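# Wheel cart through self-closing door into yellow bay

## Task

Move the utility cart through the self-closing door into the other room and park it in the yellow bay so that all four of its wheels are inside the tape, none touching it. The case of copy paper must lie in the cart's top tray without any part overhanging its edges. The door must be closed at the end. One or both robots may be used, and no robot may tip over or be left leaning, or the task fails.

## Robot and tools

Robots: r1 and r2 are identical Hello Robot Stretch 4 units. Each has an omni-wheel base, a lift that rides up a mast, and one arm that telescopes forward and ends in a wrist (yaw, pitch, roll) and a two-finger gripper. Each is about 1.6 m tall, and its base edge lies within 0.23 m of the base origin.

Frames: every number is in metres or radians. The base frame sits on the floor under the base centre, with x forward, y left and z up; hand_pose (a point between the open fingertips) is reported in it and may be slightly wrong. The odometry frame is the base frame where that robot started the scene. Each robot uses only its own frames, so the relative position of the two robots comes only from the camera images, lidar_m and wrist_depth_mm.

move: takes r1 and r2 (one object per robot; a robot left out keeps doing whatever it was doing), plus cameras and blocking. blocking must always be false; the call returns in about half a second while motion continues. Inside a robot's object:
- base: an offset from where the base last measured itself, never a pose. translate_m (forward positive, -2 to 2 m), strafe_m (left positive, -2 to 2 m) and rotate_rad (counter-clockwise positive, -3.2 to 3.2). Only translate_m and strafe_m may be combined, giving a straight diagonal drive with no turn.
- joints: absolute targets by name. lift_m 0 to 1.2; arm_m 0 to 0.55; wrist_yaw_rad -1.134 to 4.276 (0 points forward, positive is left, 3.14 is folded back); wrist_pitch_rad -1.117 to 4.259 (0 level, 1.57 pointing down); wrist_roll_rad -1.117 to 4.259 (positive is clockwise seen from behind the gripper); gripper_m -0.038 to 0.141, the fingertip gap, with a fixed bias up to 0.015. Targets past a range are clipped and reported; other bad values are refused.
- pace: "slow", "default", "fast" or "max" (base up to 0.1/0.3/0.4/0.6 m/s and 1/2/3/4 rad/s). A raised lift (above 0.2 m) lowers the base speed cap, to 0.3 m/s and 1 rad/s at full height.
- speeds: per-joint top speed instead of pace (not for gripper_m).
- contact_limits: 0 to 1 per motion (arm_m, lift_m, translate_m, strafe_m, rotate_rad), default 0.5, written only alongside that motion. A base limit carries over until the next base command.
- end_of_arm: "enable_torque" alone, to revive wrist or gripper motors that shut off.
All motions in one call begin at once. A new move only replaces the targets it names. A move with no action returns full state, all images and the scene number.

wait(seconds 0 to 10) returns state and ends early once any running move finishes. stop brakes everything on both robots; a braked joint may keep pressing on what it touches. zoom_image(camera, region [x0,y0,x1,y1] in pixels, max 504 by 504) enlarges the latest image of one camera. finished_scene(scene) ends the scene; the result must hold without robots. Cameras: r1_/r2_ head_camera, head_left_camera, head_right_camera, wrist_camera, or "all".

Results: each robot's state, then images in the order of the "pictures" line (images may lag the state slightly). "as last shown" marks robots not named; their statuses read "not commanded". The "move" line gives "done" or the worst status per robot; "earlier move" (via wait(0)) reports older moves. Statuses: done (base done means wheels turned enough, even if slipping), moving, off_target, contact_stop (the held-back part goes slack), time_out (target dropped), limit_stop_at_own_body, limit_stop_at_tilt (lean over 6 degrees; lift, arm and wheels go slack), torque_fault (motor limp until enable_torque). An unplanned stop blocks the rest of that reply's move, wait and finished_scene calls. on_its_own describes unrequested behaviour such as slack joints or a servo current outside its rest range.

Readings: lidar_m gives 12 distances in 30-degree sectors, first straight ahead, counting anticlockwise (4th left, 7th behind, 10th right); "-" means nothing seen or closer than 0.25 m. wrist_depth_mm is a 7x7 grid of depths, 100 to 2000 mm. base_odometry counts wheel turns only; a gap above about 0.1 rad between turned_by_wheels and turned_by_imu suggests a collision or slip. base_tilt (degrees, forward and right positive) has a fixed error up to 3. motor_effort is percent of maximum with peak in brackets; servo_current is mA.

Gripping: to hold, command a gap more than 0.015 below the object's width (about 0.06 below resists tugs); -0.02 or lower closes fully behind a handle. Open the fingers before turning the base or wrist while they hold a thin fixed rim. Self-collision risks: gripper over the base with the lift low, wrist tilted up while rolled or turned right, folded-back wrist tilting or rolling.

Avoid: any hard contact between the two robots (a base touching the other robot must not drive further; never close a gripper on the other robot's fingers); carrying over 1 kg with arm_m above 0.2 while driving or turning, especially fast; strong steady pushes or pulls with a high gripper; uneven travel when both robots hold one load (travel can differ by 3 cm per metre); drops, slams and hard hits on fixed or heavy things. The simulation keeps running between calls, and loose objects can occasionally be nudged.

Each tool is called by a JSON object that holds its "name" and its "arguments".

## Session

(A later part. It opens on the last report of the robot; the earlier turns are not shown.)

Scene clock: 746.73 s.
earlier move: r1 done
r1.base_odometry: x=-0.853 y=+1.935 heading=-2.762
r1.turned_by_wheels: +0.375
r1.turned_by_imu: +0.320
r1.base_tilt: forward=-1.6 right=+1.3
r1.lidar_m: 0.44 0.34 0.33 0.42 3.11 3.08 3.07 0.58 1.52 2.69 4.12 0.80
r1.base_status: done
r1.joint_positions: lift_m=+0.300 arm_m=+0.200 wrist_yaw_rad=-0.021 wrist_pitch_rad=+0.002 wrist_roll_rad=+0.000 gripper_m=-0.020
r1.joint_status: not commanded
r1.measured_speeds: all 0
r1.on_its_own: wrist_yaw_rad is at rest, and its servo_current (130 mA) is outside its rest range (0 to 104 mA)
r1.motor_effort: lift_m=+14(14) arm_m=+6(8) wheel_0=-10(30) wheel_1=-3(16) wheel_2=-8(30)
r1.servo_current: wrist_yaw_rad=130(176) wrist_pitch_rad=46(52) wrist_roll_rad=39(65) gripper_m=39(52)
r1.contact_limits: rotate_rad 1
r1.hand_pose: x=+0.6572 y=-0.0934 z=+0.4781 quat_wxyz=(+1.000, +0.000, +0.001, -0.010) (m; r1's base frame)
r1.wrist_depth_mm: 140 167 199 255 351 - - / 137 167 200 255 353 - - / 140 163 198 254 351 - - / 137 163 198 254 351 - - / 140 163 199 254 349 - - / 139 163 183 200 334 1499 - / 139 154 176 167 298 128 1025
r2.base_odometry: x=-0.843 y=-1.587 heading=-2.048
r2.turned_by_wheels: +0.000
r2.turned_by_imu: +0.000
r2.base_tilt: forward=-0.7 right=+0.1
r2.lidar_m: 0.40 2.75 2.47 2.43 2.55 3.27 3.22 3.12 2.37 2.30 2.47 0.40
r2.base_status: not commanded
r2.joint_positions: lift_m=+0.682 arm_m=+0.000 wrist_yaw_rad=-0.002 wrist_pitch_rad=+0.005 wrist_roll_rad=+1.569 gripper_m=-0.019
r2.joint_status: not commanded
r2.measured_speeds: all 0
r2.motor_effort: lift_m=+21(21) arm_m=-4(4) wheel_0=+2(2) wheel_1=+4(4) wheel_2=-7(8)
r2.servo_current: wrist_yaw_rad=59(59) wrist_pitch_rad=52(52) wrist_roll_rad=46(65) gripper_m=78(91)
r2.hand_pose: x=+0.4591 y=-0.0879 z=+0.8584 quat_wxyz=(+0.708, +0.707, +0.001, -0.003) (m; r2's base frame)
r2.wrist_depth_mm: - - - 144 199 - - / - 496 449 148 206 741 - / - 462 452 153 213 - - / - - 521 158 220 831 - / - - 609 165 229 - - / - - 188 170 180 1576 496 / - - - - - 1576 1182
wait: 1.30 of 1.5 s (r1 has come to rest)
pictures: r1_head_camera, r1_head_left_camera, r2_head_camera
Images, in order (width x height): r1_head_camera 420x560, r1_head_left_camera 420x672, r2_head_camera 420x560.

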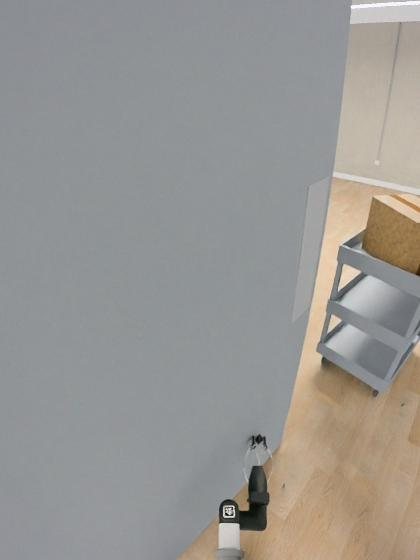

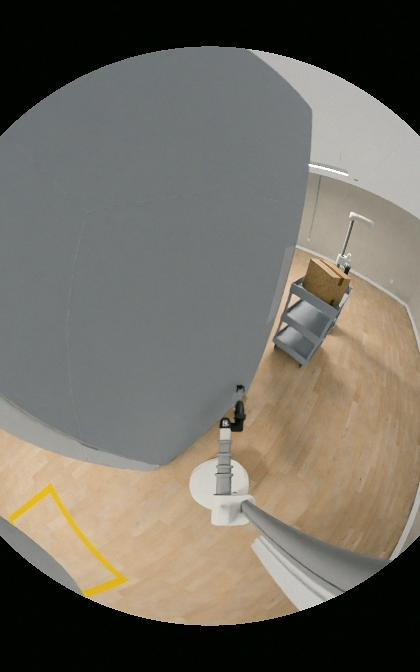

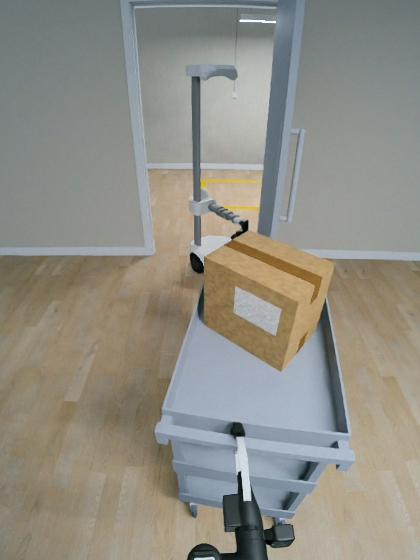

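{"name": "move", "arguments": {"blocking": false, "r1": {"base": {"translate_m": 0.168, "strafe_m": -0.023}, "pace": "slow", "contact_limits": {"translate_m": 0.9}}}}

{"name": "wait", "arguments": {"seconds": 2.2}}

{"name": "move", "arguments": {"blocking": false, "r1": {"base": {"rotate_rad": 0.5}, "pace": "slow", "contact_limits": {"rotate_rad": 1.0}}}}

{"name": "wait", "arguments": {"seconds": 1.7, "cameras": ["r1_head_camera", "r1_head_left_camera", "r2_head_camera"]}}

Scene clock: 768.37 s.
move: r1 moving
r1.base_odometry: x=-0.865 y=+1.932 heading=-2.764
r1.turned_by_wheels: -0.001
r1.turned_by_imu: -0.002
r1.base_tilt: forward=-1.6 right=+1.3
r1.lidar_m: 0.44 0.32 0.33 0.40 3.14 3.11 3.09 0.57 1.61 2.71 4.09 0.77
r1.base_status: translate_m moving; strafe_m moving
r1.joint_positions: lift_m=+0.300 arm_m=+0.200 wrist_yaw_rad=-0.021 wrist_pitch_rad=+0.002 wrist_roll_rad=+0.000 gripper_m=-0.020
r1.joint_status: not commanded
r1.measured_speeds: translate_m=+0.050 strafe_m=-0.007 rotate_rad=+0.000 lift_m=+0.000 arm_m=+0.000 wrist_yaw_rad=+0.000 wrist_pitch_rad=+0.000 wrist_roll_rad=+0.000
r1.motor_effort: lift_m=+14(14) arm_m=+6(6) wheel_0=-2(7) wheel_1=+1(4) wheel_2=-18(18)
r1.servo_current: wrist_yaw_rad=117(143) wrist_pitch_rad=46(46) wrist_roll_rad=59(59) gripper_m=39(46)
r1.contact_limits: translate_m 0.9
r1.hand_pose: x=+0.6572 y=-0.0934 z=+0.4781 quat_wxyz=(+1.000, +0.000, +0.001, -0.010) (m; r1's base frame)
r1.wrist_depth_mm: 138 165 197 252 355 - - / 135 164 197 254 353 - - / 138 161 198 253 349 - - / 135 160 197 251 332 - - / 138 160 197 251 349 - - / 138 160 184 198 182 1499 - / 137 155 178 182 314 - 854
r2: as last shown
r2.lidar_m: 0.41 2.76 2.48 2.42 2.59 3.28 3.23 3.09 2.38 2.29 2.47 0.39
r2.motor_effort: lift_m=+21(21) arm_m=-4(4) wheel_0=+1(2) wheel_1=+4(4) wheel_2=-8(8)
r2.servo_current: wrist_yaw_rad=46(52) wrist_pitch_rad=46(52) wrist_roll_rad=39(52) gripper_m=78(91)
r2.wrist_depth_mm: - - - 143 199 - - / - 496 452 148 206 759 - / - 462 452 153 213 - - / - - 517 158 220 831 - / - - 603 165 228 - - / - - 189 171 179 1618 492 / - - - - - 1618 1182
pictures: none

Scene clock: 770.57 s.
earlier move: r1 moving
r1.base_odometry: x=-1.017 y=+1.894 heading=-2.763
r1.turned_by_wheels: +0.000
r1.turned_by_imu: -0.002
r1.base_tilt: forward=-1.6 right=+1.3
r1.lidar_m: 0.37 0.30 0.27 0.31 3.26 3.23 3.56 0.71 2.54 2.77 4.22 1.17
r1.base_status: translate_m moving; strafe_m moving
r1.joint_positions: lift_m=+0.300 arm_m=+0.200 wrist_yaw_rad=-0.021 wrist_pitch_rad=+0.002 wrist_roll_rad=+0.000 gripper_m=-0.020
r1.joint_status: not commanded
r1.measured_speeds: all 0
r1.motor_effort: lift_m=+14(14) arm_m=+6(6) wheel_0=-2(7) wheel_1=+2(4) wheel_2=-11(19)
r1.servo_current: wrist_yaw_rad=137(143) wrist_pitch_rad=46(52) wrist_roll_rad=59(65) gripper_m=46(52)
r1.contact_limits: translate_m 0.9
r1.hand_pose: x=+0.6572 y=-0.0934 z=+0.4781 quat_wxyz=(+1.000, +0.000, +0.001, -0.010) (m; r1's base frame)
r1.wrist_depth_mm: 133 159 196 266 - - - / 130 154 196 266 - - - / 127 155 196 264 - - - / 130 159 195 264 - - - / 127 154 196 263 - - - / 126 154 180 199 181 1618 - / 129 148 177 182 179 750 723
r2.base_odometry: x=-0.843 y=-1.587 heading=-2.048
r2.turned_by_wheels: +0.000
r2.turned_by_imu: +0.000
r2.base_tilt: forward=-0.7 right=+0.1
r2.lidar_m: 0.40 2.78 2.50 2.41 2.56 3.28 3.23 3.16 2.34 2.31 2.45 0.41
r2.base_status: not commanded
r2.joint_positions: lift_m=+0.682 arm_m=+0.000 wrist_yaw_rad=-0.002 wrist_pitch_rad=+0.005 wrist_roll_rad=+1.569 gripper_m=-0.019
r2.joint_status: not commanded
r2.measured_speeds: all 0
r2.motor_effort: lift_m=+21(21) arm_m=-4(4) wheel_0=+2(2) wheel_1=+4(4) wheel_2=-7(8)
r2.servo_current: wrist_yaw_rad=52(59) wrist_pitch_rad=46(52) wrist_roll_rad=39(59) gripper_m=78(91)
r2.hand_pose: x=+0.4591 y=-0.0879 z=+0.8584 quat_wxyz=(+0.708, +0.707, +0.001, -0.003) (m; r2's base frame)
r2.wrist_depth_mm: - - - 143 198 - - / - 477 452 148 206 741 - / - 462 455 153 213 - - / - - 521 158 220 831 - / - - 615 165 228 - - / - - 188 170 179 1618 496 / - - - - - 1618 1182
wait: 2.20 s; no rest
pictures: none

Scene clock: 771.07 s.
earlier move: r1 done
move: r1 moving
r1.base_odometry: x=-1.017 y=+1.894 heading=-2.641
r1.turned_by_wheels: +0.122
r1.turned_by_imu: +0.117
r1.base_tilt: forward=-1.6 right=+1.3
r1.lidar_m: 0.40 0.30 0.30 0.35 3.21 3.24 0.75 0.71 2.51 2.95 1.18 0.74
r1.base_status: rotate_rad moving
r1.joint_positions: lift_m=+0.300 arm_m=+0.200 wrist_yaw_rad=-0.024 wrist_pitch_rad=+0.002 wrist_roll_rad=+0.000 gripper_m=-0.020
r1.joint_status: not commanded
r1.measured_speeds: translate_m=-0.001 strafe_m=+0.002 rotate_rad=+0.489 lift_m=+0.000 arm_m=-0.001 wrist_yaw_rad=-0.027 wrist_pitch_rad=+0.000 wrist_roll_rad=+0.000
r1.motor_effort: lift_m=+14(14) arm_m=+8(8) wheel_0=-30(30) wheel_1=-14(16) wheel_2=-27(27)
r1.servo_current: wrist_yaw_rad=143(150) wrist_pitch_rad=39(52) wrist_roll_rad=46(59) gripper_m=46(46)
r1.contact_limits: rotate_rad 1
r1.hand_pose: x=+0.6567 y=-0.0943 z=+0.4781 quat_wxyz=(+1.000, +0.000, +0.001, -0.012) (m; r1's base frame)
r1.wrist_depth_mm: - 144 169 225 314 - - / 115 136 169 224 330 - 1160 / 118 140 169 224 329 - - / 112 135 169 224 309 - - / 112 135 169 223 329 - - / 115 135 163 185 179 1576 778 / 111 127 152 177 1008 991 723
r2: as last shown
r2.lidar_m: 0.40 2.78 2.49 2.42 2.59 3.29 3.21 3.15 2.39 2.31 2.46 0.42
r2.servo_current: wrist_yaw_rad=46(52) wrist_pitch_rad=39(46) wrist_roll_rad=46(46) gripper_m=85(85)
r2.wrist_depth_mm: - - - 144 199 - - / - 477 452 148 206 750 - / - 466 455 153 213 - - / - - 517 158 220 820 - / - - 609 165 228 - - / - - 187 170 179 1618 496 / - - - - - 1576 1182
pictures: none

Scene clock: 772.43 s.
earlier move: r1 done
r1.base_odometry: x=-1.017 y=+1.894 heading=-2.266
r1.turned_by_wheels: +0.375
r1.turned_by_imu: +0.200
r1.base_tilt: forward=-1.6 right=+1.3
r1.lidar_m: 0.43 0.35 0.34 0.42 3.29 3.36 0.76 1.22 2.57 3.36 1.11 0.75
r1.base_status: done
r1.joint_positions: lift_m=+0.300 arm_m=+0.200 wrist_yaw_rad=-0.037 wrist_pitch_rad=+0.002 wrist_roll_rad=+0.000 gripper_m=-0.020
r1.joint_status: not commanded
r1.measured_speeds: all 0
r1.on_its_own: wrist_yaw_rad is at rest, and its servo_current (280 mA) is outside its rest range (0 to 104 mA)
r1.motor_effort: lift_m=+14(14) arm_m=+9(10) wheel_0=-14(30) wheel_1=-4(16) wheel_2=-17(36)
r1.servo_current: wrist_yaw_rad=280(306) wrist_pitch_rad=39(52) wrist_roll_rad=46(72) gripper_m=46(52)
r1.contact_limits: rotate_rad 1
r1.hand_pose: x=+0.6554 y=-0.0980 z=+0.4780 quat_wxyz=(+1.000, +0.000, +0.001, -0.018) (m; r1's base frame)
r1.wrist_depth_mm: 133 159 184 235 307 - - / 131 151 185 236 306 - - / 128 155 185 236 306 - - / 131 152 186 236 307 - - / 128 156 186 236 309 - - / 128 153 180 197 179 1808 1661 / 128 148 161 177 329 146 1205
r2.base_odometry: x=-0.843 y=-1.587 heading=-2.048
r2.turned_by_wheels: +0.000
r2.turned_by_imu: +0.000
r2.base_tilt: forward=-0.7 right=+0.1
r2.lidar_m: 0.42 2.77 2.51 2.42 2.59 3.29 3.25 3.10 2.39 2.31 2.46 0.40
r2.base_status: not commanded
r2.joint_positions: lift_m=+0.682 arm_m=+0.000 wrist_yaw_rad=-0.002 wrist_pitch_rad=+0.005 wrist_roll_rad=+1.569 gripper_m=-0.019
r2.joint_status: not commanded
r2.measured_speeds: all 0
r2.motor_effort: lift_m=+21(21) arm_m=-4(4) wheel_0=+1(2) wheel_1=+4(4) wheel_2=-7(8)
r2.servo_current: wrist_yaw_rad=46(59) wrist_pitch_rad=46(52) wrist_roll_rad=52(65) gripper_m=85(91)
r2.hand_pose: x=+0.4591 y=-0.0879 z=+0.8584 quat_wxyz=(+0.708, +0.707, +0.001, -0.003) (m; r2's base frame)
r2.wrist_depth_mm: - - 1397 144 199 - - / - 455 449 148 206 750 - / - 466 452 153 213 - - / - - 521 158 220 820 - / - - 609 165 228 - - / - - 187 170 180 1618 496 / - - - - - 1576 1182
wait: 1.37 of 1.7 s (r1 has come to rest)
pictures: r1_head_camera, r1_head_left_camera, r2_head_camera
Images, in order (width x height): r1_head_camera 420x560, r1_head_left_camera 420x672, r2_head_camera 420x560.

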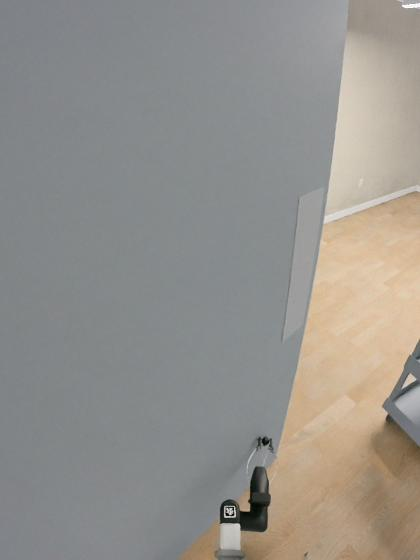

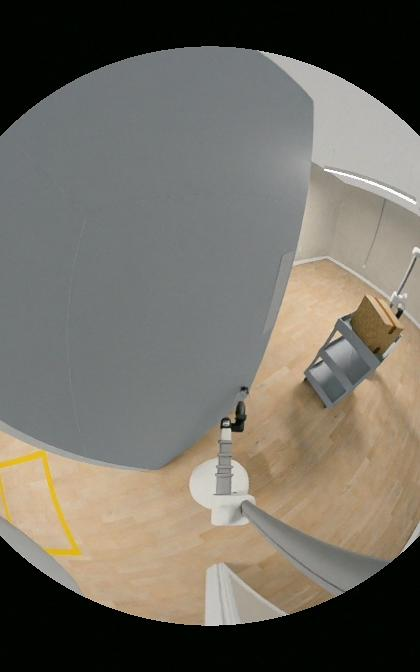

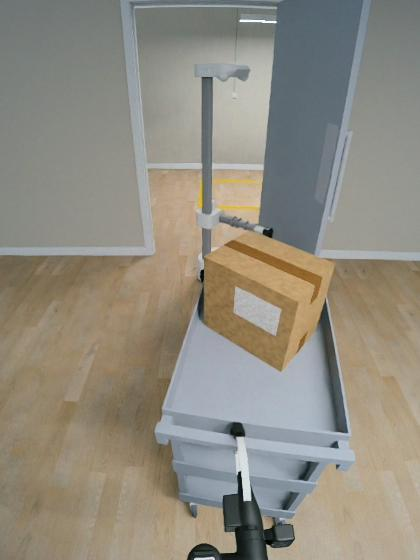

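{"name": "move", "arguments": {"blocking": false, "r1": {"base": {"translate_m": 0.13, "strafe_m": -0.02}, "pace": "slow", "contact_limits": {"translate_m": 0.9}}}}

{"name": "wait", "arguments": {"seconds": 1.9}}

{"name": "move", "arguments": {"blocking": false, "r1": {"base": {"rotate_rad": 0.45}, "pace": "slow", "contact_limits": {"rotate_rad": 1.0}}}}

{"name": "wait", "arguments": {"seconds": 1.7, "cameras": ["r1_head_camera", "r1_head_left_camera", "r2_head_camera"]}}

Scene clock: 783.60 s.
move: r1 moving
r1.base_odometry: x=-1.026 y=+1.886 heading=-2.269
r1.turned_by_wheels: -0.003
r1.turned_by_imu: -0.003
r1.base_tilt: forward=-1.6 right=+1.3
r1.lidar_m: 0.41 0.34 0.34 0.41 3.29 3.36 0.76 1.20 2.60 3.37 1.11 0.72
r1.base_status: translate_m moving; strafe_m moving
r1.joint_positions: lift_m=+0.300 arm_m=+0.200 wrist_yaw_rad=-0.037 wrist_pitch_rad=+0.002 wrist_roll_rad=+0.000 gripper_m=-0.020
r1.joint_status: not commanded
r1.measured_speeds: translate_m=+0.048 strafe_m=-0.008 rotate_rad=-0.002 lift_m=+0.000 arm_m=+0.000 wrist_yaw_rad=+0.000 wrist_pitch_rad=+0.000 wrist_roll_rad=+0.000
r1.motor_effort: lift_m=+14(14) arm_m=+9(9) wheel_0=-6(13) wheel_1=-2(4) wheel_2=-27(27)
r1.servo_current: wrist_yaw_rad=286(293) wrist_pitch_rad=46(46) wrist_roll_rad=33(59) gripper_m=52(52)
r1.contact_limits: translate_m 0.9
r1.hand_pose: x=+0.6554 y=-0.0980 z=+0.4780 quat_wxyz=(+1.000, +0.000, +0.001, -0.018) (m; r1's base frame)
r1.wrist_depth_mm: 126 155 180 229 317 - - / 127 148 180 230 320 - - / 124 147 181 230 320 - - / 127 148 181 231 303 - - / 124 152 181 231 320 - - / 127 148 181 195 179 1808 1618 / 124 144 153 177 324 1008 1205
r2: as last shown
r2.base_tilt: forward=-0.7 right=+0.0
r2.lidar_m: 0.41 2.76 2.49 2.43 2.57 3.28 3.22 3.09 2.37 2.31 2.45 0.40
r2.motor_effort: lift_m=+21(21) arm_m=-3(4) wheel_0=+1(2) wheel_1=+4(4) wheel_2=-7(8)
r2.servo_current: wrist_yaw_rad=52(59) wrist_pitch_rad=46(46) wrist_roll_rad=59(59) gripper_m=78(85)
r2.wrist_depth_mm: - - 1366 144 200 - - / - 449 452 148 206 750 - / - 462 455 153 213 - - / - - 517 158 220 820 - / - - 609 166 229 - - / - - 187 170 179 1618 496 / - - - - - 1661 1160
pictures: none

Scene clock: 785.50 s.
earlier move: r1 moving
r1.base_odometry: x=-1.116 y=+1.808 heading=-2.270
r1.turned_by_wheels: -0.001
r1.turned_by_imu: -0.086
r1.base_tilt: forward=-1.6 right=+1.3
r1.lidar_m: 0.35 0.28 0.27 0.33 0.70 3.44 0.87 1.24 2.65 3.25 1.01 1.06
r1.base_status: translate_m moving; strafe_m moving
r1.joint_positions: lift_m=+0.300 arm_m=+0.200 wrist_yaw_rad=-0.037 wrist_pitch_rad=+0.002 wrist_roll_rad=+0.000 gripper_m=-0.020
r1.joint_status: not commanded
r1.measured_speeds: all 0
r1.motor_effort: lift_m=+14(14) arm_m=+7(9) wheel_0=-14(17) wheel_1=-1(5) wheel_2=-28(38)
r1.servo_current: wrist_yaw_rad=299(306) wrist_pitch_rad=46(52) wrist_roll_rad=59(72) gripper_m=52(52)
r1.contact_limits: translate_m 0.9
r1.hand_pose: x=+0.6556 y=-0.0980 z=+0.4780 quat_wxyz=(+1.000, +0.000, +0.001, -0.018) (m; r1's base frame)
r1.wrist_depth_mm: 105 131 166 213 - - - / 108 135 165 212 - - - / 111 135 165 211 - - - / 111 131 165 211 - - - / 111 131 164 209 - - - / 110 130 158 185 179 1661 1537 / 107 126 152 173 180 976 1138
r2.base_odometry: x=-0.843 y=-1.587 heading=-2.048
r2.turned_by_wheels: +0.000
r2.turned_by_imu: +0.000
r2.base_tilt: forward=-0.7 right=+0.1
r2.lidar_m: 0.41 2.78 2.50 2.44 2.57 3.27 3.24 3.14 2.39 2.31 2.44 0.41
r2.base_status: not commanded
r2.joint_positions: lift_m=+0.682 arm_m=+0.000 wrist_yaw_rad=-0.002 wrist_pitch_rad=+0.005 wrist_roll_rad=+1.569 gripper_m=-0.019
r2.joint_status: not commanded
r2.measured_speeds: all 0
r2.motor_effort: lift_m=+21(21) arm_m=-4(4) wheel_0=+2(2) wheel_1=+4(4) wheel_2=-7(8)
r2.servo_current: wrist_yaw_rad=46(59) wrist_pitch_rad=46(52) wrist_roll_rad=46(59) gripper_m=78(85)
r2.hand_pose: x=+0.4591 y=-0.0879 z=+0.8584 quat_wxyz=(+0.708, +0.707, +0.001, -0.003) (m; r2's base frame)
r2.wrist_depth_mm: - - 1366 143 198 - - / - 452 455 148 205 750 - / - 462 452 153 213 - - / - - 521 158 220 831 - / - - 603 165 228 - - / - - 189 170 180 1576 496 / - - - - - 1576 1182
wait: 1.90 s; no rest
pictures: none

Scene clock: 786.00 s.
earlier move: r1 done
move: r1 moving
r1.base_odometry: x=-1.113 y=+1.813 heading=-2.162
r1.turned_by_wheels: +0.107
r1.turned_by_imu: +0.034
r1.base_tilt: forward=-1.6 right=+1.3
r1.lidar_m: 0.36 0.29 0.29 0.36 3.44 3.48 0.89 1.38 2.64 3.34 0.98 1.04
r1.base_status: rotate_rad moving
r1.joint_positions: lift_m=+0.300 arm_m=+0.200 wrist_yaw_rad=-0.037 wrist_pitch_rad=+0.002 wrist_roll_rad=+0.000 gripper_m=-0.020
r1.joint_status: not commanded
r1.measured_speeds: translate_m=-0.031 strafe_m=-0.005 rotate_rad=+0.353 lift_m=+0.000 arm_m=+0.000 wrist_yaw_rad=+0.000 wrist_pitch_rad=+0.000 wrist_roll_rad=+0.000
r1.motor_effort: lift_m=+14(14) arm_m=+8(8) wheel_0=-23(25) wheel_1=-17(17) wheel_2=-36(37)
r1.servo_current: wrist_yaw_rad=280(299) wrist_pitch_rad=46(52) wrist_roll_rad=39(59) gripper_m=52(52)
r1.contact_limits: rotate_rad 1
r1.hand_pose: x=+0.6555 y=-0.0980 z=+0.4780 quat_wxyz=(+1.000, +0.000, +0.001, -0.018) (m; r1's base frame)
r1.wrist_depth_mm: 104 128 161 204 - - - / 106 136 160 195 - - - / 106 132 160 202 - - - / 109 132 160 202 - - - / 109 128 158 201 - - - / 108 131 154 184 180 1756 1576 / 105 126 141 175 169 991 -
r2: as last shown
r2.lidar_m: 0.41 2.76 2.50 2.43 2.55 3.26 3.21 3.12 2.40 2.32 2.46 0.40
r2.motor_effort: lift_m=+21(21) arm_m=-3(4) wheel_0=+2(2) wheel_1=+4(4) wheel_2=-8(8)
r2.servo_current: wrist_yaw_rad=59(59) wrist_pitch_rad=46(46) wrist_roll_rad=39(59) gripper_m=85(85)
r2.wrist_depth_mm: - - 1397 144 199 - - / - 455 452 148 206 741 - / - 466 455 153 213 - - / - - 521 158 220 820 - / - - 603 165 229 - - / - - 189 170 180 1618 496 / - - - - - 1618 1182
pictures: none

Scene clock: 787.70 s.
earlier move: r1 contact_stop
r1.base_odometry: x=-1.161 y=+1.860 heading=-2.534
r1.turned_by_wheels: -0.372
r1.turned_by_imu: -0.389
r1.base_tilt: forward=-1.6 right=+1.3
r1.lidar_m: 0.30 0.25 0.25 0.25 0.36 3.48 0.94 0.85 2.33 2.67 3.71 0.94
r1.base_status: rotate_rad contact_stop
r1.joint_positions: lift_m=+0.300 arm_m=+0.200 wrist_yaw_rad=-0.002 wrist_pitch_rad=+0.002 wrist_roll_rad=+0.000 gripper_m=-0.020
r1.joint_status: not commanded
r1.measured_speeds: translate_m=-0.031 strafe_m=-0.008 rotate_rad=-0.131 lift_m=+0.000 arm_m=+0.000 wrist_yaw_rad=+0.000 wrist_pitch_rad=+0.000 wrist_roll_rad=+0.000
r1.on_its_own: the wheels are slack since a contact_stop
r1.motor_effort: lift_m=+14(14) arm_m=+5(8) wheel_0=+0(25) wheel_1=+0(17) wheel_2=-1(37)
r1.servo_current: wrist_yaw_rad=52(299) wrist_pitch_rad=46(52) wrist_roll_rad=59(72) gripper_m=39(52)
r1.contact_limits: rotate_rad 1
r1.hand_pose: x=+0.6590 y=-0.0880 z=+0.4780 quat_wxyz=(+1.000, +0.000, +0.001, -0.001) (m; r1's base frame)
r1.wrist_depth_mm: - - - - - 585 627 / - - - - - - - / - - - - - - - / - - - - - - - / - - - - - - - / - 1808 1576 190 591 1661 1205 / - 1098 178 1138 153 - -
r2.base_odometry: x=-0.843 y=-1.587 heading=-2.048
r2.turned_by_wheels: +0.000
r2.turned_by_imu: +0.000
r2.base_tilt: forward=-0.7 right=+0.1
r2.lidar_m: 0.41 2.77 2.50 2.43 2.60 3.29 3.24 3.13 2.37 2.30 2.45 0.41
r2.base_status: not commanded
r2.joint_positions: lift_m=+0.682 arm_m=+0.000 wrist_yaw_rad=-0.002 wrist_pitch_rad=+0.005 wrist_roll_rad=+1.569 gripper_m=-0.019
r2.joint_status: not commanded
r2.measured_speeds: all 0
r2.motor_effort: lift_m=+21(21) arm_m=-4(4) wheel_0=+2(2) wheel_1=+4(5) wheel_2=-8(8)
r2.servo_current: wrist_yaw_rad=59(65) wrist_pitch_rad=46(52) wrist_roll_rad=52(59) gripper_m=78(85)
r2.hand_pose: x=+0.4591 y=-0.0879 z=+0.8584 quat_wxyz=(+0.708, +0.707, +0.001, -0.003) (m; r2's base frame)
r2.wrist_depth_mm: - - - 144 198 - - / - 500 449 148 206 750 - / - 462 455 153 213 - - / - - 521 158 220 820 - / - - 609 165 229 - - / - - 188 171 180 1576 496 / - - - - - 1576 1182
wait: 1.70 s; no rest
pictures: r1_head_camera, r1_head_left_camera, r2_head_camera
Images, in order (width x height): r1_head_camera 420x560, r1_head_left_camera 420x672, r2_head_camera 420x560.

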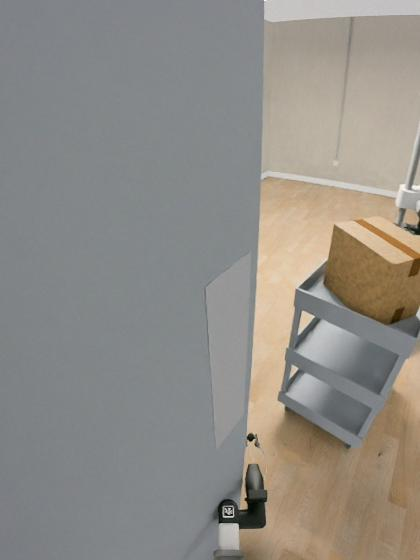

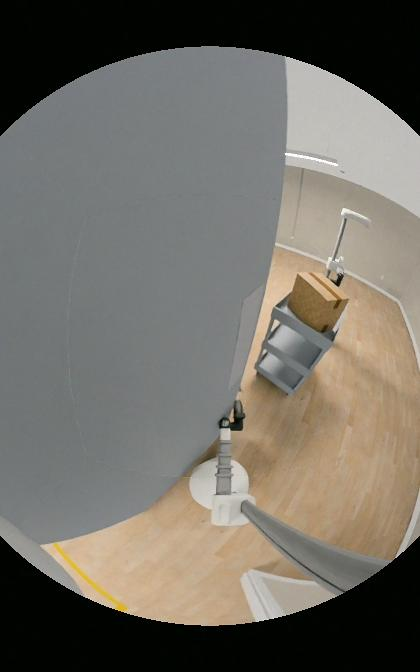

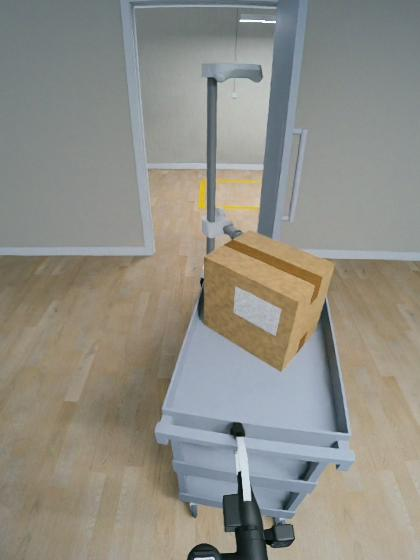

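{"name": "stop", "arguments": {"cameras": ["r1_head_left_camera", "r1_head_camera"]}}

{"name": "move", "arguments": {"blocking": false, "r2": {"joints": {"gripper_m": 0.12}}}}

{"name": "wait", "arguments": {"seconds": 1.0, "cameras": ["r2_head_camera"]}}

Scene clock: 802.33 s.
earlier move: r1 contact_stop
stop: r1's wheels hold again
r1.base_odometry: x=-0.423 y=+2.123 heading=+2.265
r1.turned_by_wheels: -1.485
r1.turned_by_imu: -1.500
r1.base_tilt: forward=-1.6 right=+1.2
r1.lidar_m: 0.29 0.25 - 0.25 0.27 0.51 2.56 2.83 2.76 2.99 2.36 0.43
r1.base_status: rotate_rad contact_stop (by the wheels' count: -1.693 of +0.450)
r1.joint_positions: lift_m=+0.300 arm_m=+0.200 wrist_yaw_rad=-0.002 wrist_pitch_rad=+0.002 wrist_roll_rad=+0.000 gripper_m=-0.020
r1.joint_status: not commanded
r1.measured_speeds: all 0
r1.motor_effort: lift_m=+14(14) arm_m=-5(8) wheel_0=+0(25) wheel_1=+0(17) wheel_2=+0(37)
r1.servo_current: wrist_yaw_rad=46(299) wrist_pitch_rad=46(52) wrist_roll_rad=46(78) gripper_m=46(59)
r1.contact_limits: rotate_rad 1
r1.hand_pose: x=+0.6592 y=-0.0880 z=+0.4780 quat_wxyz=(+1.000, +0.000, +0.001, -0.001) (m; r1's base frame)
r1.wrist_depth_mm: - 105 - - - - - / - 105 - - - - - / - - - - - - - / - - - - - - - / - 105 - - - - - / - 107 1756 200 181 1661 - / - 107 149 1182 991 - -
r2.base_odometry: x=-0.843 y=-1.587 heading=-2.048
r2.turned_by_wheels: +0.000
r2.turned_by_imu: +0.002
r2.base_tilt: forward=-0.7 right=+0.1
r2.lidar_m: 0.39 2.77 2.51 2.43 2.56 3.27 3.21 3.11 2.37 2.31 2.47 0.40
r2.base_status: not commanded
r2.joint_positions: lift_m=+0.682 arm_m=+0.000 wrist_yaw_rad=-0.002 wrist_pitch_rad=+0.005 wrist_roll_rad=+1.569 gripper_m=-0.019
r2.joint_status: not commanded
r2.measured_speeds: all 0
r2.motor_effort: lift_m=+21(21) arm_m=-4(4) wheel_0=+2(2) wheel_1=+4(5) wheel_2=-7(8)
r2.servo_current: wrist_yaw_rad=52(72) wrist_pitch_rad=46(52) wrist_roll_rad=65(65) gripper_m=85(91)
r2.hand_pose: x=+0.4591 y=-0.0879 z=+0.8584 quat_wxyz=(+0.708, +0.707, +0.001, -0.003) (m; r2's base frame)
r2.wrist_depth_mm: - - - 144 200 - - / - 500 449 149 206 759 - / - 466 455 153 213 - - / - - 517 158 220 831 - / - - 609 166 228 - - / - - 187 170 180 1618 496 / - - - - - 1576 1182
pictures: r1_head_camera, r1_head_left_camera
Images, in order (width x height): r1_head_camera 420x560, r1_head_left_camera 420x672.

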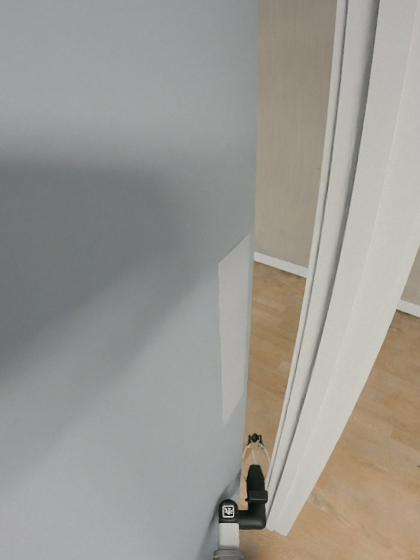

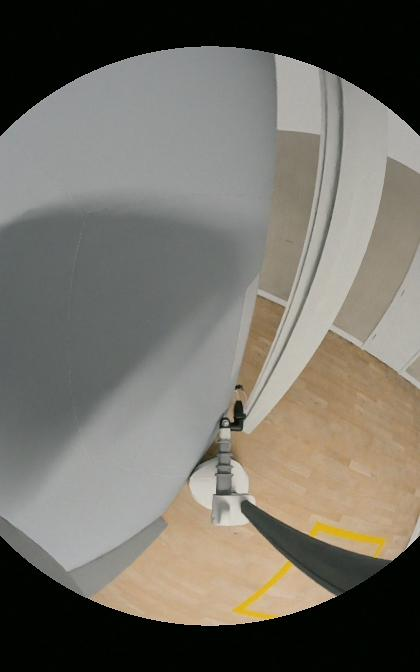

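Scene clock: 802.83 s.
move: r2 moving
r1: as last shown
r1.turned_by_wheels: +0.000
r1.turned_by_imu: +0.000
r1.base_tilt: forward=-1.6 right=+1.3
r1.lidar_m: 0.30 0.25 - 0.25 0.28 0.51 2.56 2.82 2.76 2.99 2.37 0.46
r1.motor_effort: lift_m=+14(14) arm_m=-5(5) wheel_0=+0(1) wheel_1=+0(0) wheel_2=+0(0)
r1.servo_current: wrist_yaw_rad=59(65) wrist_pitch_rad=46(46) wrist_roll_rad=52(65) gripper_m=46(46)
r1.contact_limits: rotate_rad 1
r1.wrist_depth_mm: - 105 - - - - - / - 105 - - - - - / - - - - - - - / - - - - - - - / - 105 - - - - - / - 107 1756 200 181 1708 - / - 107 149 1160 1008 - -
r2.base_odometry: x=-0.843 y=-1.587 heading=-2.048
r2.turned_by_wheels: +0.000
r2.turned_by_imu: +0.000
r2.base_tilt: forward=-0.7 right=+0.1
r2.lidar_m: 0.41 2.79 2.48 2.41 2.59 3.29 3.25 3.14 2.39 2.31 2.48 0.40
r2.base_status: not commanded
r2.joint_positions: lift_m=+0.682 arm_m=+0.000 wrist_yaw_rad=-0.002 wrist_pitch_rad=+0.005 wrist_roll_rad=+1.569 gripper_m=+0.005
r2.joint_status: gripper_m moving
r2.measured_speeds: all 0
r2.motor_effort: lift_m=+21(21) arm_m=-4(4) wheel_0=+1(2) wheel_1=+4(4) wheel_2=-7(8)
r2.servo_current: wrist_yaw_rad=39(59) wrist_pitch_rad=46(46) wrist_roll_rad=59(65) gripper_m=85(111)
r2.hand_pose: x=+0.4591 y=-0.0879 z=+0.8584 quat_wxyz=(+0.708, +0.707, +0.001, -0.003) (m; r2's base frame)
r2.wrist_depth_mm: - - - 146 201 - - / - 504 455 151 209 - - / - 466 455 156 216 - - / - - 521 162 224 831 - / - - 615 168 232 - - / - - 193 174 182 1708 496 / - - - - - 1618 1182
pictures: none

Scene clock: 803.83 s.
earlier move: r2 moving
r1.base_odometry: x=-0.423 y=+2.123 heading=+2.265
r1.turned_by_wheels: +0.000
r1.turned_by_imu: +0.000
r1.base_tilt: forward=-1.6 right=+1.3
r1.lidar_m: 0.30 0.25 - 0.25 0.28 0.51 2.59 2.80 2.77 2.97 2.35 0.42
r1.base_status: not commanded
r1.joint_positions: lift_m=+0.300 arm_m=+0.200 wrist_yaw_rad=-0.002 wrist_pitch_rad=+0.002 wrist_roll_rad=+0.000 gripper_m=-0.020
r1.joint_status: not commanded
r1.measured_speeds: all 0
r1.motor_effort: lift_m=+14(14) arm_m=-5(5) wheel_0=+0(1) wheel_1=+0(0) wheel_2=+0(0)
r1.servo_current: wrist_yaw_rad=52(65) wrist_pitch_rad=33(52) wrist_roll_rad=46(65) gripper_m=39(52)
r1.contact_limits: rotate_rad 1
r1.hand_pose: x=+0.6592 y=-0.0880 z=+0.4780 quat_wxyz=(+1.000, +0.000, +0.001, -0.001) (m; r1's base frame)
r1.wrist_depth_mm: - 105 - - - - - / - 105 - - - - - / - - - - - - - / - - - - - - - / - 105 - - - - - / - 108 1708 201 181 1661 - / - 107 149 1182 1008 - -
r2.base_odometry: x=-0.843 y=-1.587 heading=-2.048
r2.turned_by_wheels: +0.000
r2.turned_by_imu: +0.000
r2.base_tilt: forward=-0.7 right=+0.1
r2.lidar_m: 0.43 2.77 2.51 2.43 2.59 3.27 3.23 3.12 2.38 2.30 2.45 0.42
r2.base_status: not commanded
r2.joint_positions: lift_m=+0.682 arm_m=+0.000 wrist_yaw_rad=-0.002 wrist_pitch_rad=+0.005 wrist_roll_rad=+1.569 gripper_m=+0.109
r2.joint_status: gripper_m moving
r2.measured_speeds: all 0
r2.motor_effort: lift_m=+20(21) arm_m=-4(4) wheel_0=+2(2) wheel_1=+4(4) wheel_2=-6(8)
r2.servo_current: wrist_yaw_rad=39(65) wrist_pitch_rad=46(52) wrist_roll_rad=46(65) gripper_m=85(111)
r2.hand_pose: x=+0.4591 y=-0.0879 z=+0.8586 quat_wxyz=(+0.708, +0.707, +0.001, -0.002) (m; r2's base frame)
r2.wrist_depth_mm: - - 585 155 209 - - / - 504 459 160 217 - - / - 496 469 167 226 - - / - - 539 174 235 842 - / - - 621 182 242 - - / - - 196 185 190 1464 488 / - - - - - 1708 1255
wait: 1.00 s; no rest
pictures: r2_head_camera
Images, in order (width x height): r2_head_camera 420x560.

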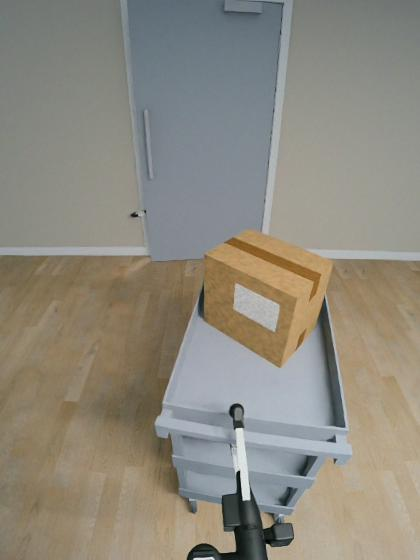

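{"name": "move", "arguments": {"blocking": false, "r2": {"base": {"translate_m": -0.22}}, "r1": {"base": {"strafe_m": -0.35}, "pace": "default"}}}

{"name": "wait", "arguments": {"seconds": 1.5, "cameras": ["r2_wrist_camera", "r1_head_camera"]}}

{"name": "move", "arguments": {"blocking": false, "r2": {"base": {"strafe_m": -0.98}, "joints": {"wrist_roll_rad": 0, "lift_m": 0.87}, "pace": "fast"}}}

{"name": "wait", "arguments": {"seconds": 1.0, "cameras": ["r1_head_camera", "r1_head_left_camera"]}}

Scene clock: 833.37 s.
earlier move: r2 done
move: r1 moving; r2 moving
r1.base_odometry: x=-0.396 y=+2.145 heading=+2.272
r1.turned_by_wheels: +0.007
r1.turned_by_imu: +0.011
r1.base_tilt: forward=-1.6 right=+1.2
r1.lidar_m: 0.34 0.25 0.25 0.25 0.32 0.57 2.60 2.74 2.75 2.96 2.35 0.42
r1.base_status: strafe_m moving
r1.joint_positions: lift_m=+0.300 arm_m=+0.200 wrist_yaw_rad=+0.013 wrist_pitch_rad=+0.002 wrist_roll_rad=+0.000 gripper_m=-0.020
r1.joint_status: not commanded
r1.measured_speeds: translate_m=-0.014 strafe_m=-0.122 rotate_rad=+0.078 lift_m=+0.000 arm_m=+0.000 wrist_yaw_rad=+0.071 wrist_pitch_rad=+0.000 wrist_roll_rad=+0.000
r1.motor_effort: lift_m=+14(14) arm_m=-3(5) wheel_0=+31(31) wheel_1=+1(8) wheel_2=+15(15)
r1.servo_current: wrist_yaw_rad=78(78) wrist_pitch_rad=46(46) wrist_roll_rad=46(65) gripper_m=39(46)
r1.hand_pose: x=+0.6604 y=-0.0837 z=+0.4780 quat_wxyz=(+1.000, +0.000, +0.001, +0.006) (m; r1's base frame)
r1.wrist_depth_mm: - - - - - - - / - - - - - - - / - - - - - - - / - - - - - - - / - - - - - - - / - - 1756 200 181 1618 - / - 107 155 1160 179 - -
r2.base_odometry: x=-0.829 y=-1.559 heading=-2.048
r2.turned_by_wheels: +0.000
r2.turned_by_imu: +0.000
r2.base_tilt: forward=-0.7 right=+0.1
r2.lidar_m: 0.45 2.79 2.48 2.42 2.60 3.25 3.20 3.12 2.37 2.31 2.44 0.44
r2.base_status: translate_m moving
r2.joint_positions: lift_m=+0.682 arm_m=+0.000 wrist_yaw_rad=-0.002 wrist_pitch_rad=+0.005 wrist_roll_rad=+1.569 gripper_m=+0.120
r2.joint_status: all done
r2.measured_speeds: translate_m=-0.120 strafe_m=-0.001 rotate_rad=-0.006 lift_m=+0.000 arm_m=+0.000 wrist_yaw_rad=+0.000 wrist_pitch_rad=+0.000 wrist_roll_rad=+0.000
r2.motor_effort: lift_m=+20(20) arm_m=-4(4) wheel_0=-9(9) wheel_1=-8(8) wheel_2=+12(12)
r2.servo_current: wrist_yaw_rad=46(59) wrist_pitch_rad=46(46) wrist_roll_rad=52(52) gripper_m=52(59)
r2.hand_pose: x=+0.4591 y=-0.0879 z=+0.8586 quat_wxyz=(+0.708, +0.707, +0.001, -0.002) (m; r2's base frame)
r2.wrist_depth_mm: - - - 179 233 741 - / - - 492 187 241 831 - / - - 496 195 250 842 - / - - 569 202 262 - - / - - 654 266 272 - - / - - 199 216 200 1397 504 / - - - - - 1708 1182
pictures: none

Scene clock: 834.23 s.
earlier move: r1 contact_stop; r2 moving
r1.base_odometry: x=-0.385 y=+2.161 heading=+2.352
r1.turned_by_wheels: +0.080
r1.turned_by_imu: +0.081
r1.base_tilt: forward=-1.6 right=+1.3
r1.lidar_m: 0.32 0.25 0.25 0.25 0.35 2.43 2.74 2.74 2.72 2.71 2.29 0.42
r1.base_status: strafe_m contact_stop (by the wheels' count: -0.054 of -0.350)
r1.joint_positions: lift_m=+0.300 arm_m=+0.200 wrist_yaw_rad=-0.003 wrist_pitch_rad=+0.002 wrist_roll_rad=+0.000 gripper_m=-0.020
r1.joint_status: not commanded
r1.measured_speeds: all 0
r1.on_its_own: the wheels are slack since a contact_stop
r1.motor_effort: lift_m=+14(14) arm_m=+4(5) wheel_0=+0(31) wheel_1=+0(8) wheel_2=+0(15)
r1.servo_current: wrist_yaw_rad=46(91) wrist_pitch_rad=52(52) wrist_roll_rad=52(72) gripper_m=39(46)
r1.hand_pose: x=+0.6590 y=-0.0882 z=+0.4780 quat_wxyz=(+1.000, +0.000, +0.001, -0.001) (m; r1's base frame)
r1.wrist_depth_mm: - - - - - - - / - - - - - - - / - - - - - - - / - - - - - - - / - - - - - - - / - - 1756 200 181 1618 - / - 113 163 1182 991 - -
r2.base_odometry: x=-0.757 y=-1.420 heading=-2.048
r2.turned_by_wheels: +0.000
r2.turned_by_imu: +0.000
r2.base_tilt: forward=-0.7 right=+0.0
r2.lidar_m: 0.59 2.96 2.52 2.44 2.57 3.11 3.01 3.11 2.37 2.30 2.43 0.60
r2.base_status: translate_m moving
r2.joint_positions: lift_m=+0.682 arm_m=+0.000 wrist_yaw_rad=-0.002 wrist_pitch_rad=+0.005 wrist_roll_rad=+1.569 gripper_m=+0.120
r2.joint_status: all done
r2.measured_speeds: translate_m=-0.129 strafe_m=+0.000 rotate_rad=-0.007 lift_m=+0.000 arm_m=+0.000 wrist_yaw_rad=+0.000 wrist_pitch_rad=+0.000 wrist_roll_rad=+0.000
r2.motor_effort: lift_m=+20(20) arm_m=-4(4) wheel_0=-3(9) wheel_1=-3(9) wheel_2=+4(13)
r2.servo_current: wrist_yaw_rad=46(59) wrist_pitch_rad=46(52) wrist_roll_rad=52(65) gripper_m=46(59)
r2.hand_pose: x=+0.4591 y=-0.0879 z=+0.8586 quat_wxyz=(+0.708, +0.707, +0.001, -0.002) (m; r2's base frame)
r2.wrist_depth_mm: - - - 373 384 654 - / - - 707 387 976 - - / - - 634 402 1008 - - / - - 741 418 1025 - 421 / - - - 436 - - 436 / - - 199 389 198 496 455 / - - - - 480 477 477
wait: 0.87 of 1.5 s (r1 has come to rest)
pictures: r1_head_camera, r2_wrist_camera
Images, in order (width x height): r1_head_camera 420x560, r2_wrist_camera 616x392.

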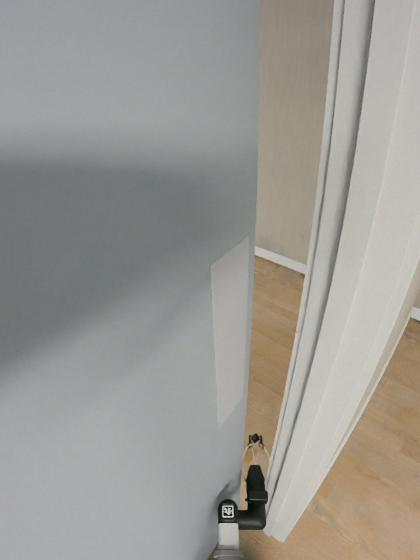

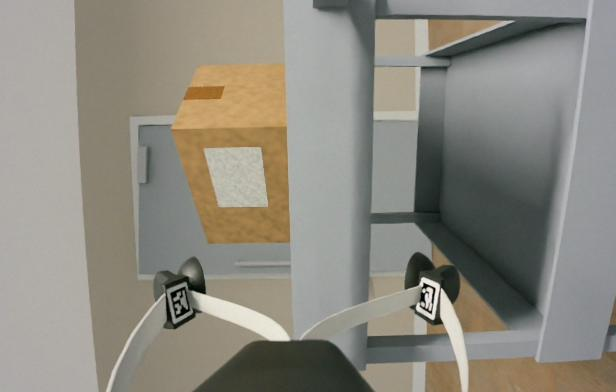

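not run: a stop that you did not command came earlier in this reply.

not run: a stop that you did not command came earlier in this reply.

{"name": "move", "arguments": {"blocking": false, "r2": {"base": {"strafe_m": -0.98}, "joints": {"wrist_roll_rad": 0, "lift_m": 0.87}, "pace": "fast"}, "r1": {"base": {"translate_m": -0.4}}}}

{"name": "wait", "arguments": {"seconds": 2.0, "cameras": ["r1_head_camera", "r1_head_left_camera", "r2_head_camera"]}}

Scene clock: 841.13 s.
earlier move: r2 done
move: r1 moving; r2 moving
r1.base_odometry: x=-0.363 y=+2.139 heading=+2.353
r1.turned_by_wheels: +0.001
r1.turned_by_imu: +0.001
r1.base_tilt: forward=-1.6 right=+1.3
r1.lidar_m: 0.37 0.25 0.25 0.26 0.39 2.39 2.71 2.71 2.69 2.77 2.32 0.46
r1.base_status: translate_m moving
r1.joint_positions: lift_m=+0.300 arm_m=+0.200 wrist_yaw_rad=+0.006 wrist_pitch_rad=+0.002 wrist_roll_rad=+0.000 gripper_m=-0.020
r1.joint_status: not commanded
r1.measured_speeds: translate_m=-0.121 strafe_m=+0.002 rotate_rad=+0.009 lift_m=+0.000 arm_m=+0.000 wrist_yaw_rad=+0.037 wrist_pitch_rad=+0.000 wrist_roll_rad=+0.000
r1.motor_effort: lift_m=+14(14) arm_m=-5(6) wheel_0=-9(17) wheel_1=-7(12) wheel_2=+20(20)
r1.servo_current: wrist_yaw_rad=52(59) wrist_pitch_rad=39(46) wrist_roll_rad=39(59) gripper_m=39(46)
r1.hand_pose: x=+0.6599 y=-0.0858 z=+0.4780 quat_wxyz=(+1.000, +0.000, +0.001, +0.003) (m; r1's base frame)
r1.wrist_depth_mm: - 119 - - - - - / - 118 - - - - - / - - - - - - - / - - - - - - - / - 114 - - - - - / - 114 - 199 181 1618 - / - 113 141 182 1078 137 -
r2.base_odometry: x=-0.791 y=-1.366 heading=-2.048
r2.turned_by_wheels: +0.000
r2.turned_by_imu: +0.000
r2.base_tilt: forward=-0.7 right=+0.1
r2.lidar_m: 0.62 2.97 2.55 2.48 2.61 3.06 2.99 3.01 2.31 2.22 2.41 0.61
r2.base_status: strafe_m moving
r2.joint_positions: lift_m=+0.745 arm_m=+0.000 wrist_yaw_rad=-0.002 wrist_pitch_rad=+0.005 wrist_roll_rad=+0.928 gripper_m=+0.120
r2.joint_status: lift_m moving; wrist_roll_rad moving
r2.measured_speeds: translate_m=+0.000 strafe_m=-0.216 rotate_rad=-0.001 lift_m=+0.243 arm_m=+0.000 wrist_yaw_rad=+0.000 wrist_pitch_rad=+0.000 wrist_roll_rad=-1.820
r2.motor_effort: lift_m=+23(24) arm_m=-4(4) wheel_0=+14(14) wheel_1=-13(14) wheel_2=-1(2)
r2.servo_current: wrist_yaw_rad=59(59) wrist_pitch_rad=39(52) wrist_roll_rad=104(104) gripper_m=52(59)
r2.hand_pose: x=+0.4591 y=-0.0879 z=+0.9218 quat_wxyz=(+0.894, +0.447, +0.002, -0.002) (m; r2's base frame)
r2.wrist_depth_mm: - - - - - - - / - - - 788 - - - / - - - 668 707 355 1756 / - - - 732 427 424 410 / - - - 842 436 - - / - - 198 410 196 - - / - - - - - - -
pictures: none

Scene clock: 843.13 s.
earlier move: r1 moving; r2 moving
r1.base_odometry: x=-0.103 y=+1.877 heading=+2.352
r1.turned_by_wheels: -0.001
r1.turned_by_imu: -0.001
r1.base_tilt: forward=-1.6 right=+1.3
r1.lidar_m: 0.52 0.40 0.41 0.43 0.66 2.12 2.39 2.47 2.45 2.75 2.58 0.82
r1.base_status: translate_m moving
r1.joint_positions: lift_m=+0.300 arm_m=+0.200 wrist_yaw_rad=+0.003 wrist_pitch_rad=+0.002 wrist_roll_rad=+0.000 gripper_m=-0.020
r1.joint_status: not commanded
r1.measured_speeds: translate_m=-0.012 strafe_m=+0.000 rotate_rad=-0.001 lift_m=+0.000 arm_m=+0.000 wrist_yaw_rad=+0.000 wrist_pitch_rad=+0.000 wrist_roll_rad=+0.000
r1.motor_effort: lift_m=+14(14) arm_m=-5(6) wheel_0=-3(17) wheel_1=-3(12) wheel_2=+0(25)
r1.servo_current: wrist_yaw_rad=65(72) wrist_pitch_rad=46(46) wrist_roll_rad=39(65) gripper_m=46(52)
r1.hand_pose: x=+0.6596 y=-0.0866 z=+0.4780 quat_wxyz=(+1.000, +0.000, +0.001, +0.001) (m; r1's base frame)
r1.wrist_depth_mm: 213 247 303 389 379 - - / 213 247 304 389 379 - - / 213 248 304 387 379 - - / 208 248 304 389 384 - - / 213 247 301 387 382 - - / 213 248 276 191 368 - 1336 / 212 235 282 345 169 - 1042
r2.base_odometry: x=-1.468 y=-1.015 heading=-2.048
r2.turned_by_wheels: +0.000
r2.turned_by_imu: +0.000
r2.base_tilt: forward=-0.7 right=+0.1
r2.lidar_m: 1.26 0.77 0.85 3.24 3.43 3.11 3.04 2.03 1.54 1.48 1.57 2.25
r2.base_status: strafe_m moving
r2.joint_positions: lift_m=+0.870 arm_m=+0.000 wrist_yaw_rad=-0.002 wrist_pitch_rad=+0.005 wrist_roll_rad=+0.002 gripper_m=+0.120
r2.joint_status: all done
r2.measured_speeds: translate_m=+0.000 strafe_m=-0.389 rotate_rad=+0.001 lift_m=+0.000 arm_m=+0.000 wrist_yaw_rad=+0.000 wrist_pitch_rad=+0.000 wrist_roll_rad=+0.000
r2.motor_effort: lift_m=+21(26) arm_m=-4(4) wheel_0=+7(17) wheel_1=-6(15) wheel_2=+0(2)
r2.servo_current: wrist_yaw_rad=46(59) wrist_pitch_rad=39(52) wrist_roll_rad=59(104) gripper_m=52(59)
r2.hand_pose: x=+0.4591 y=-0.0879 z=+1.0466 quat_wxyz=(+1.000, +0.001, +0.002, -0.001) (m; r2's base frame)
r2.wrist_depth_mm: - - - - - - - / - - - - - - - / - - - - - - - / - - - - - - - / 768 - - - - - - / 732 191 201 - 199 - - / 627 - - - - - -
wait: 2.00 s; no rest
pictures: r1_head_camera, r1_head_left_camera, r2_head_camera
Images, in order (width x height): r1_head_camera 420x560, r1_head_left_camera 420x672, r2_head_camera 420x560.

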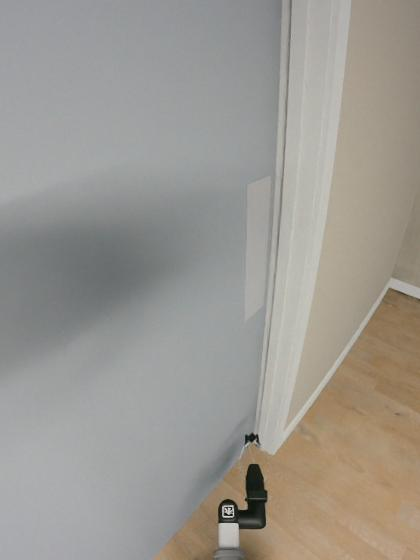

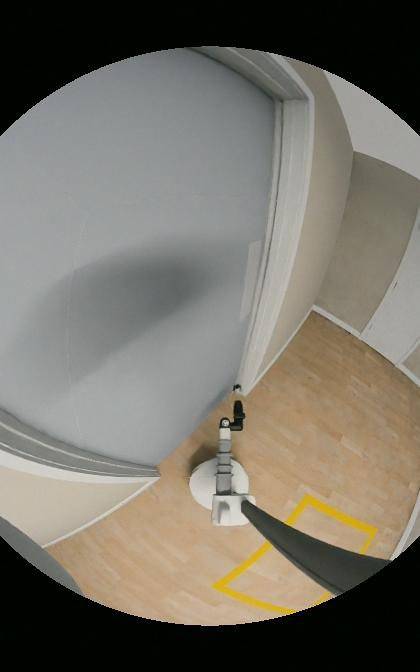

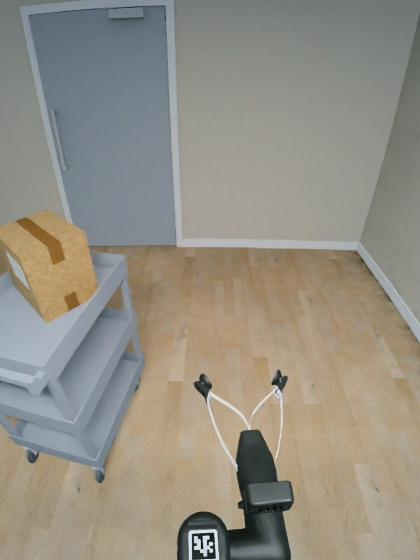

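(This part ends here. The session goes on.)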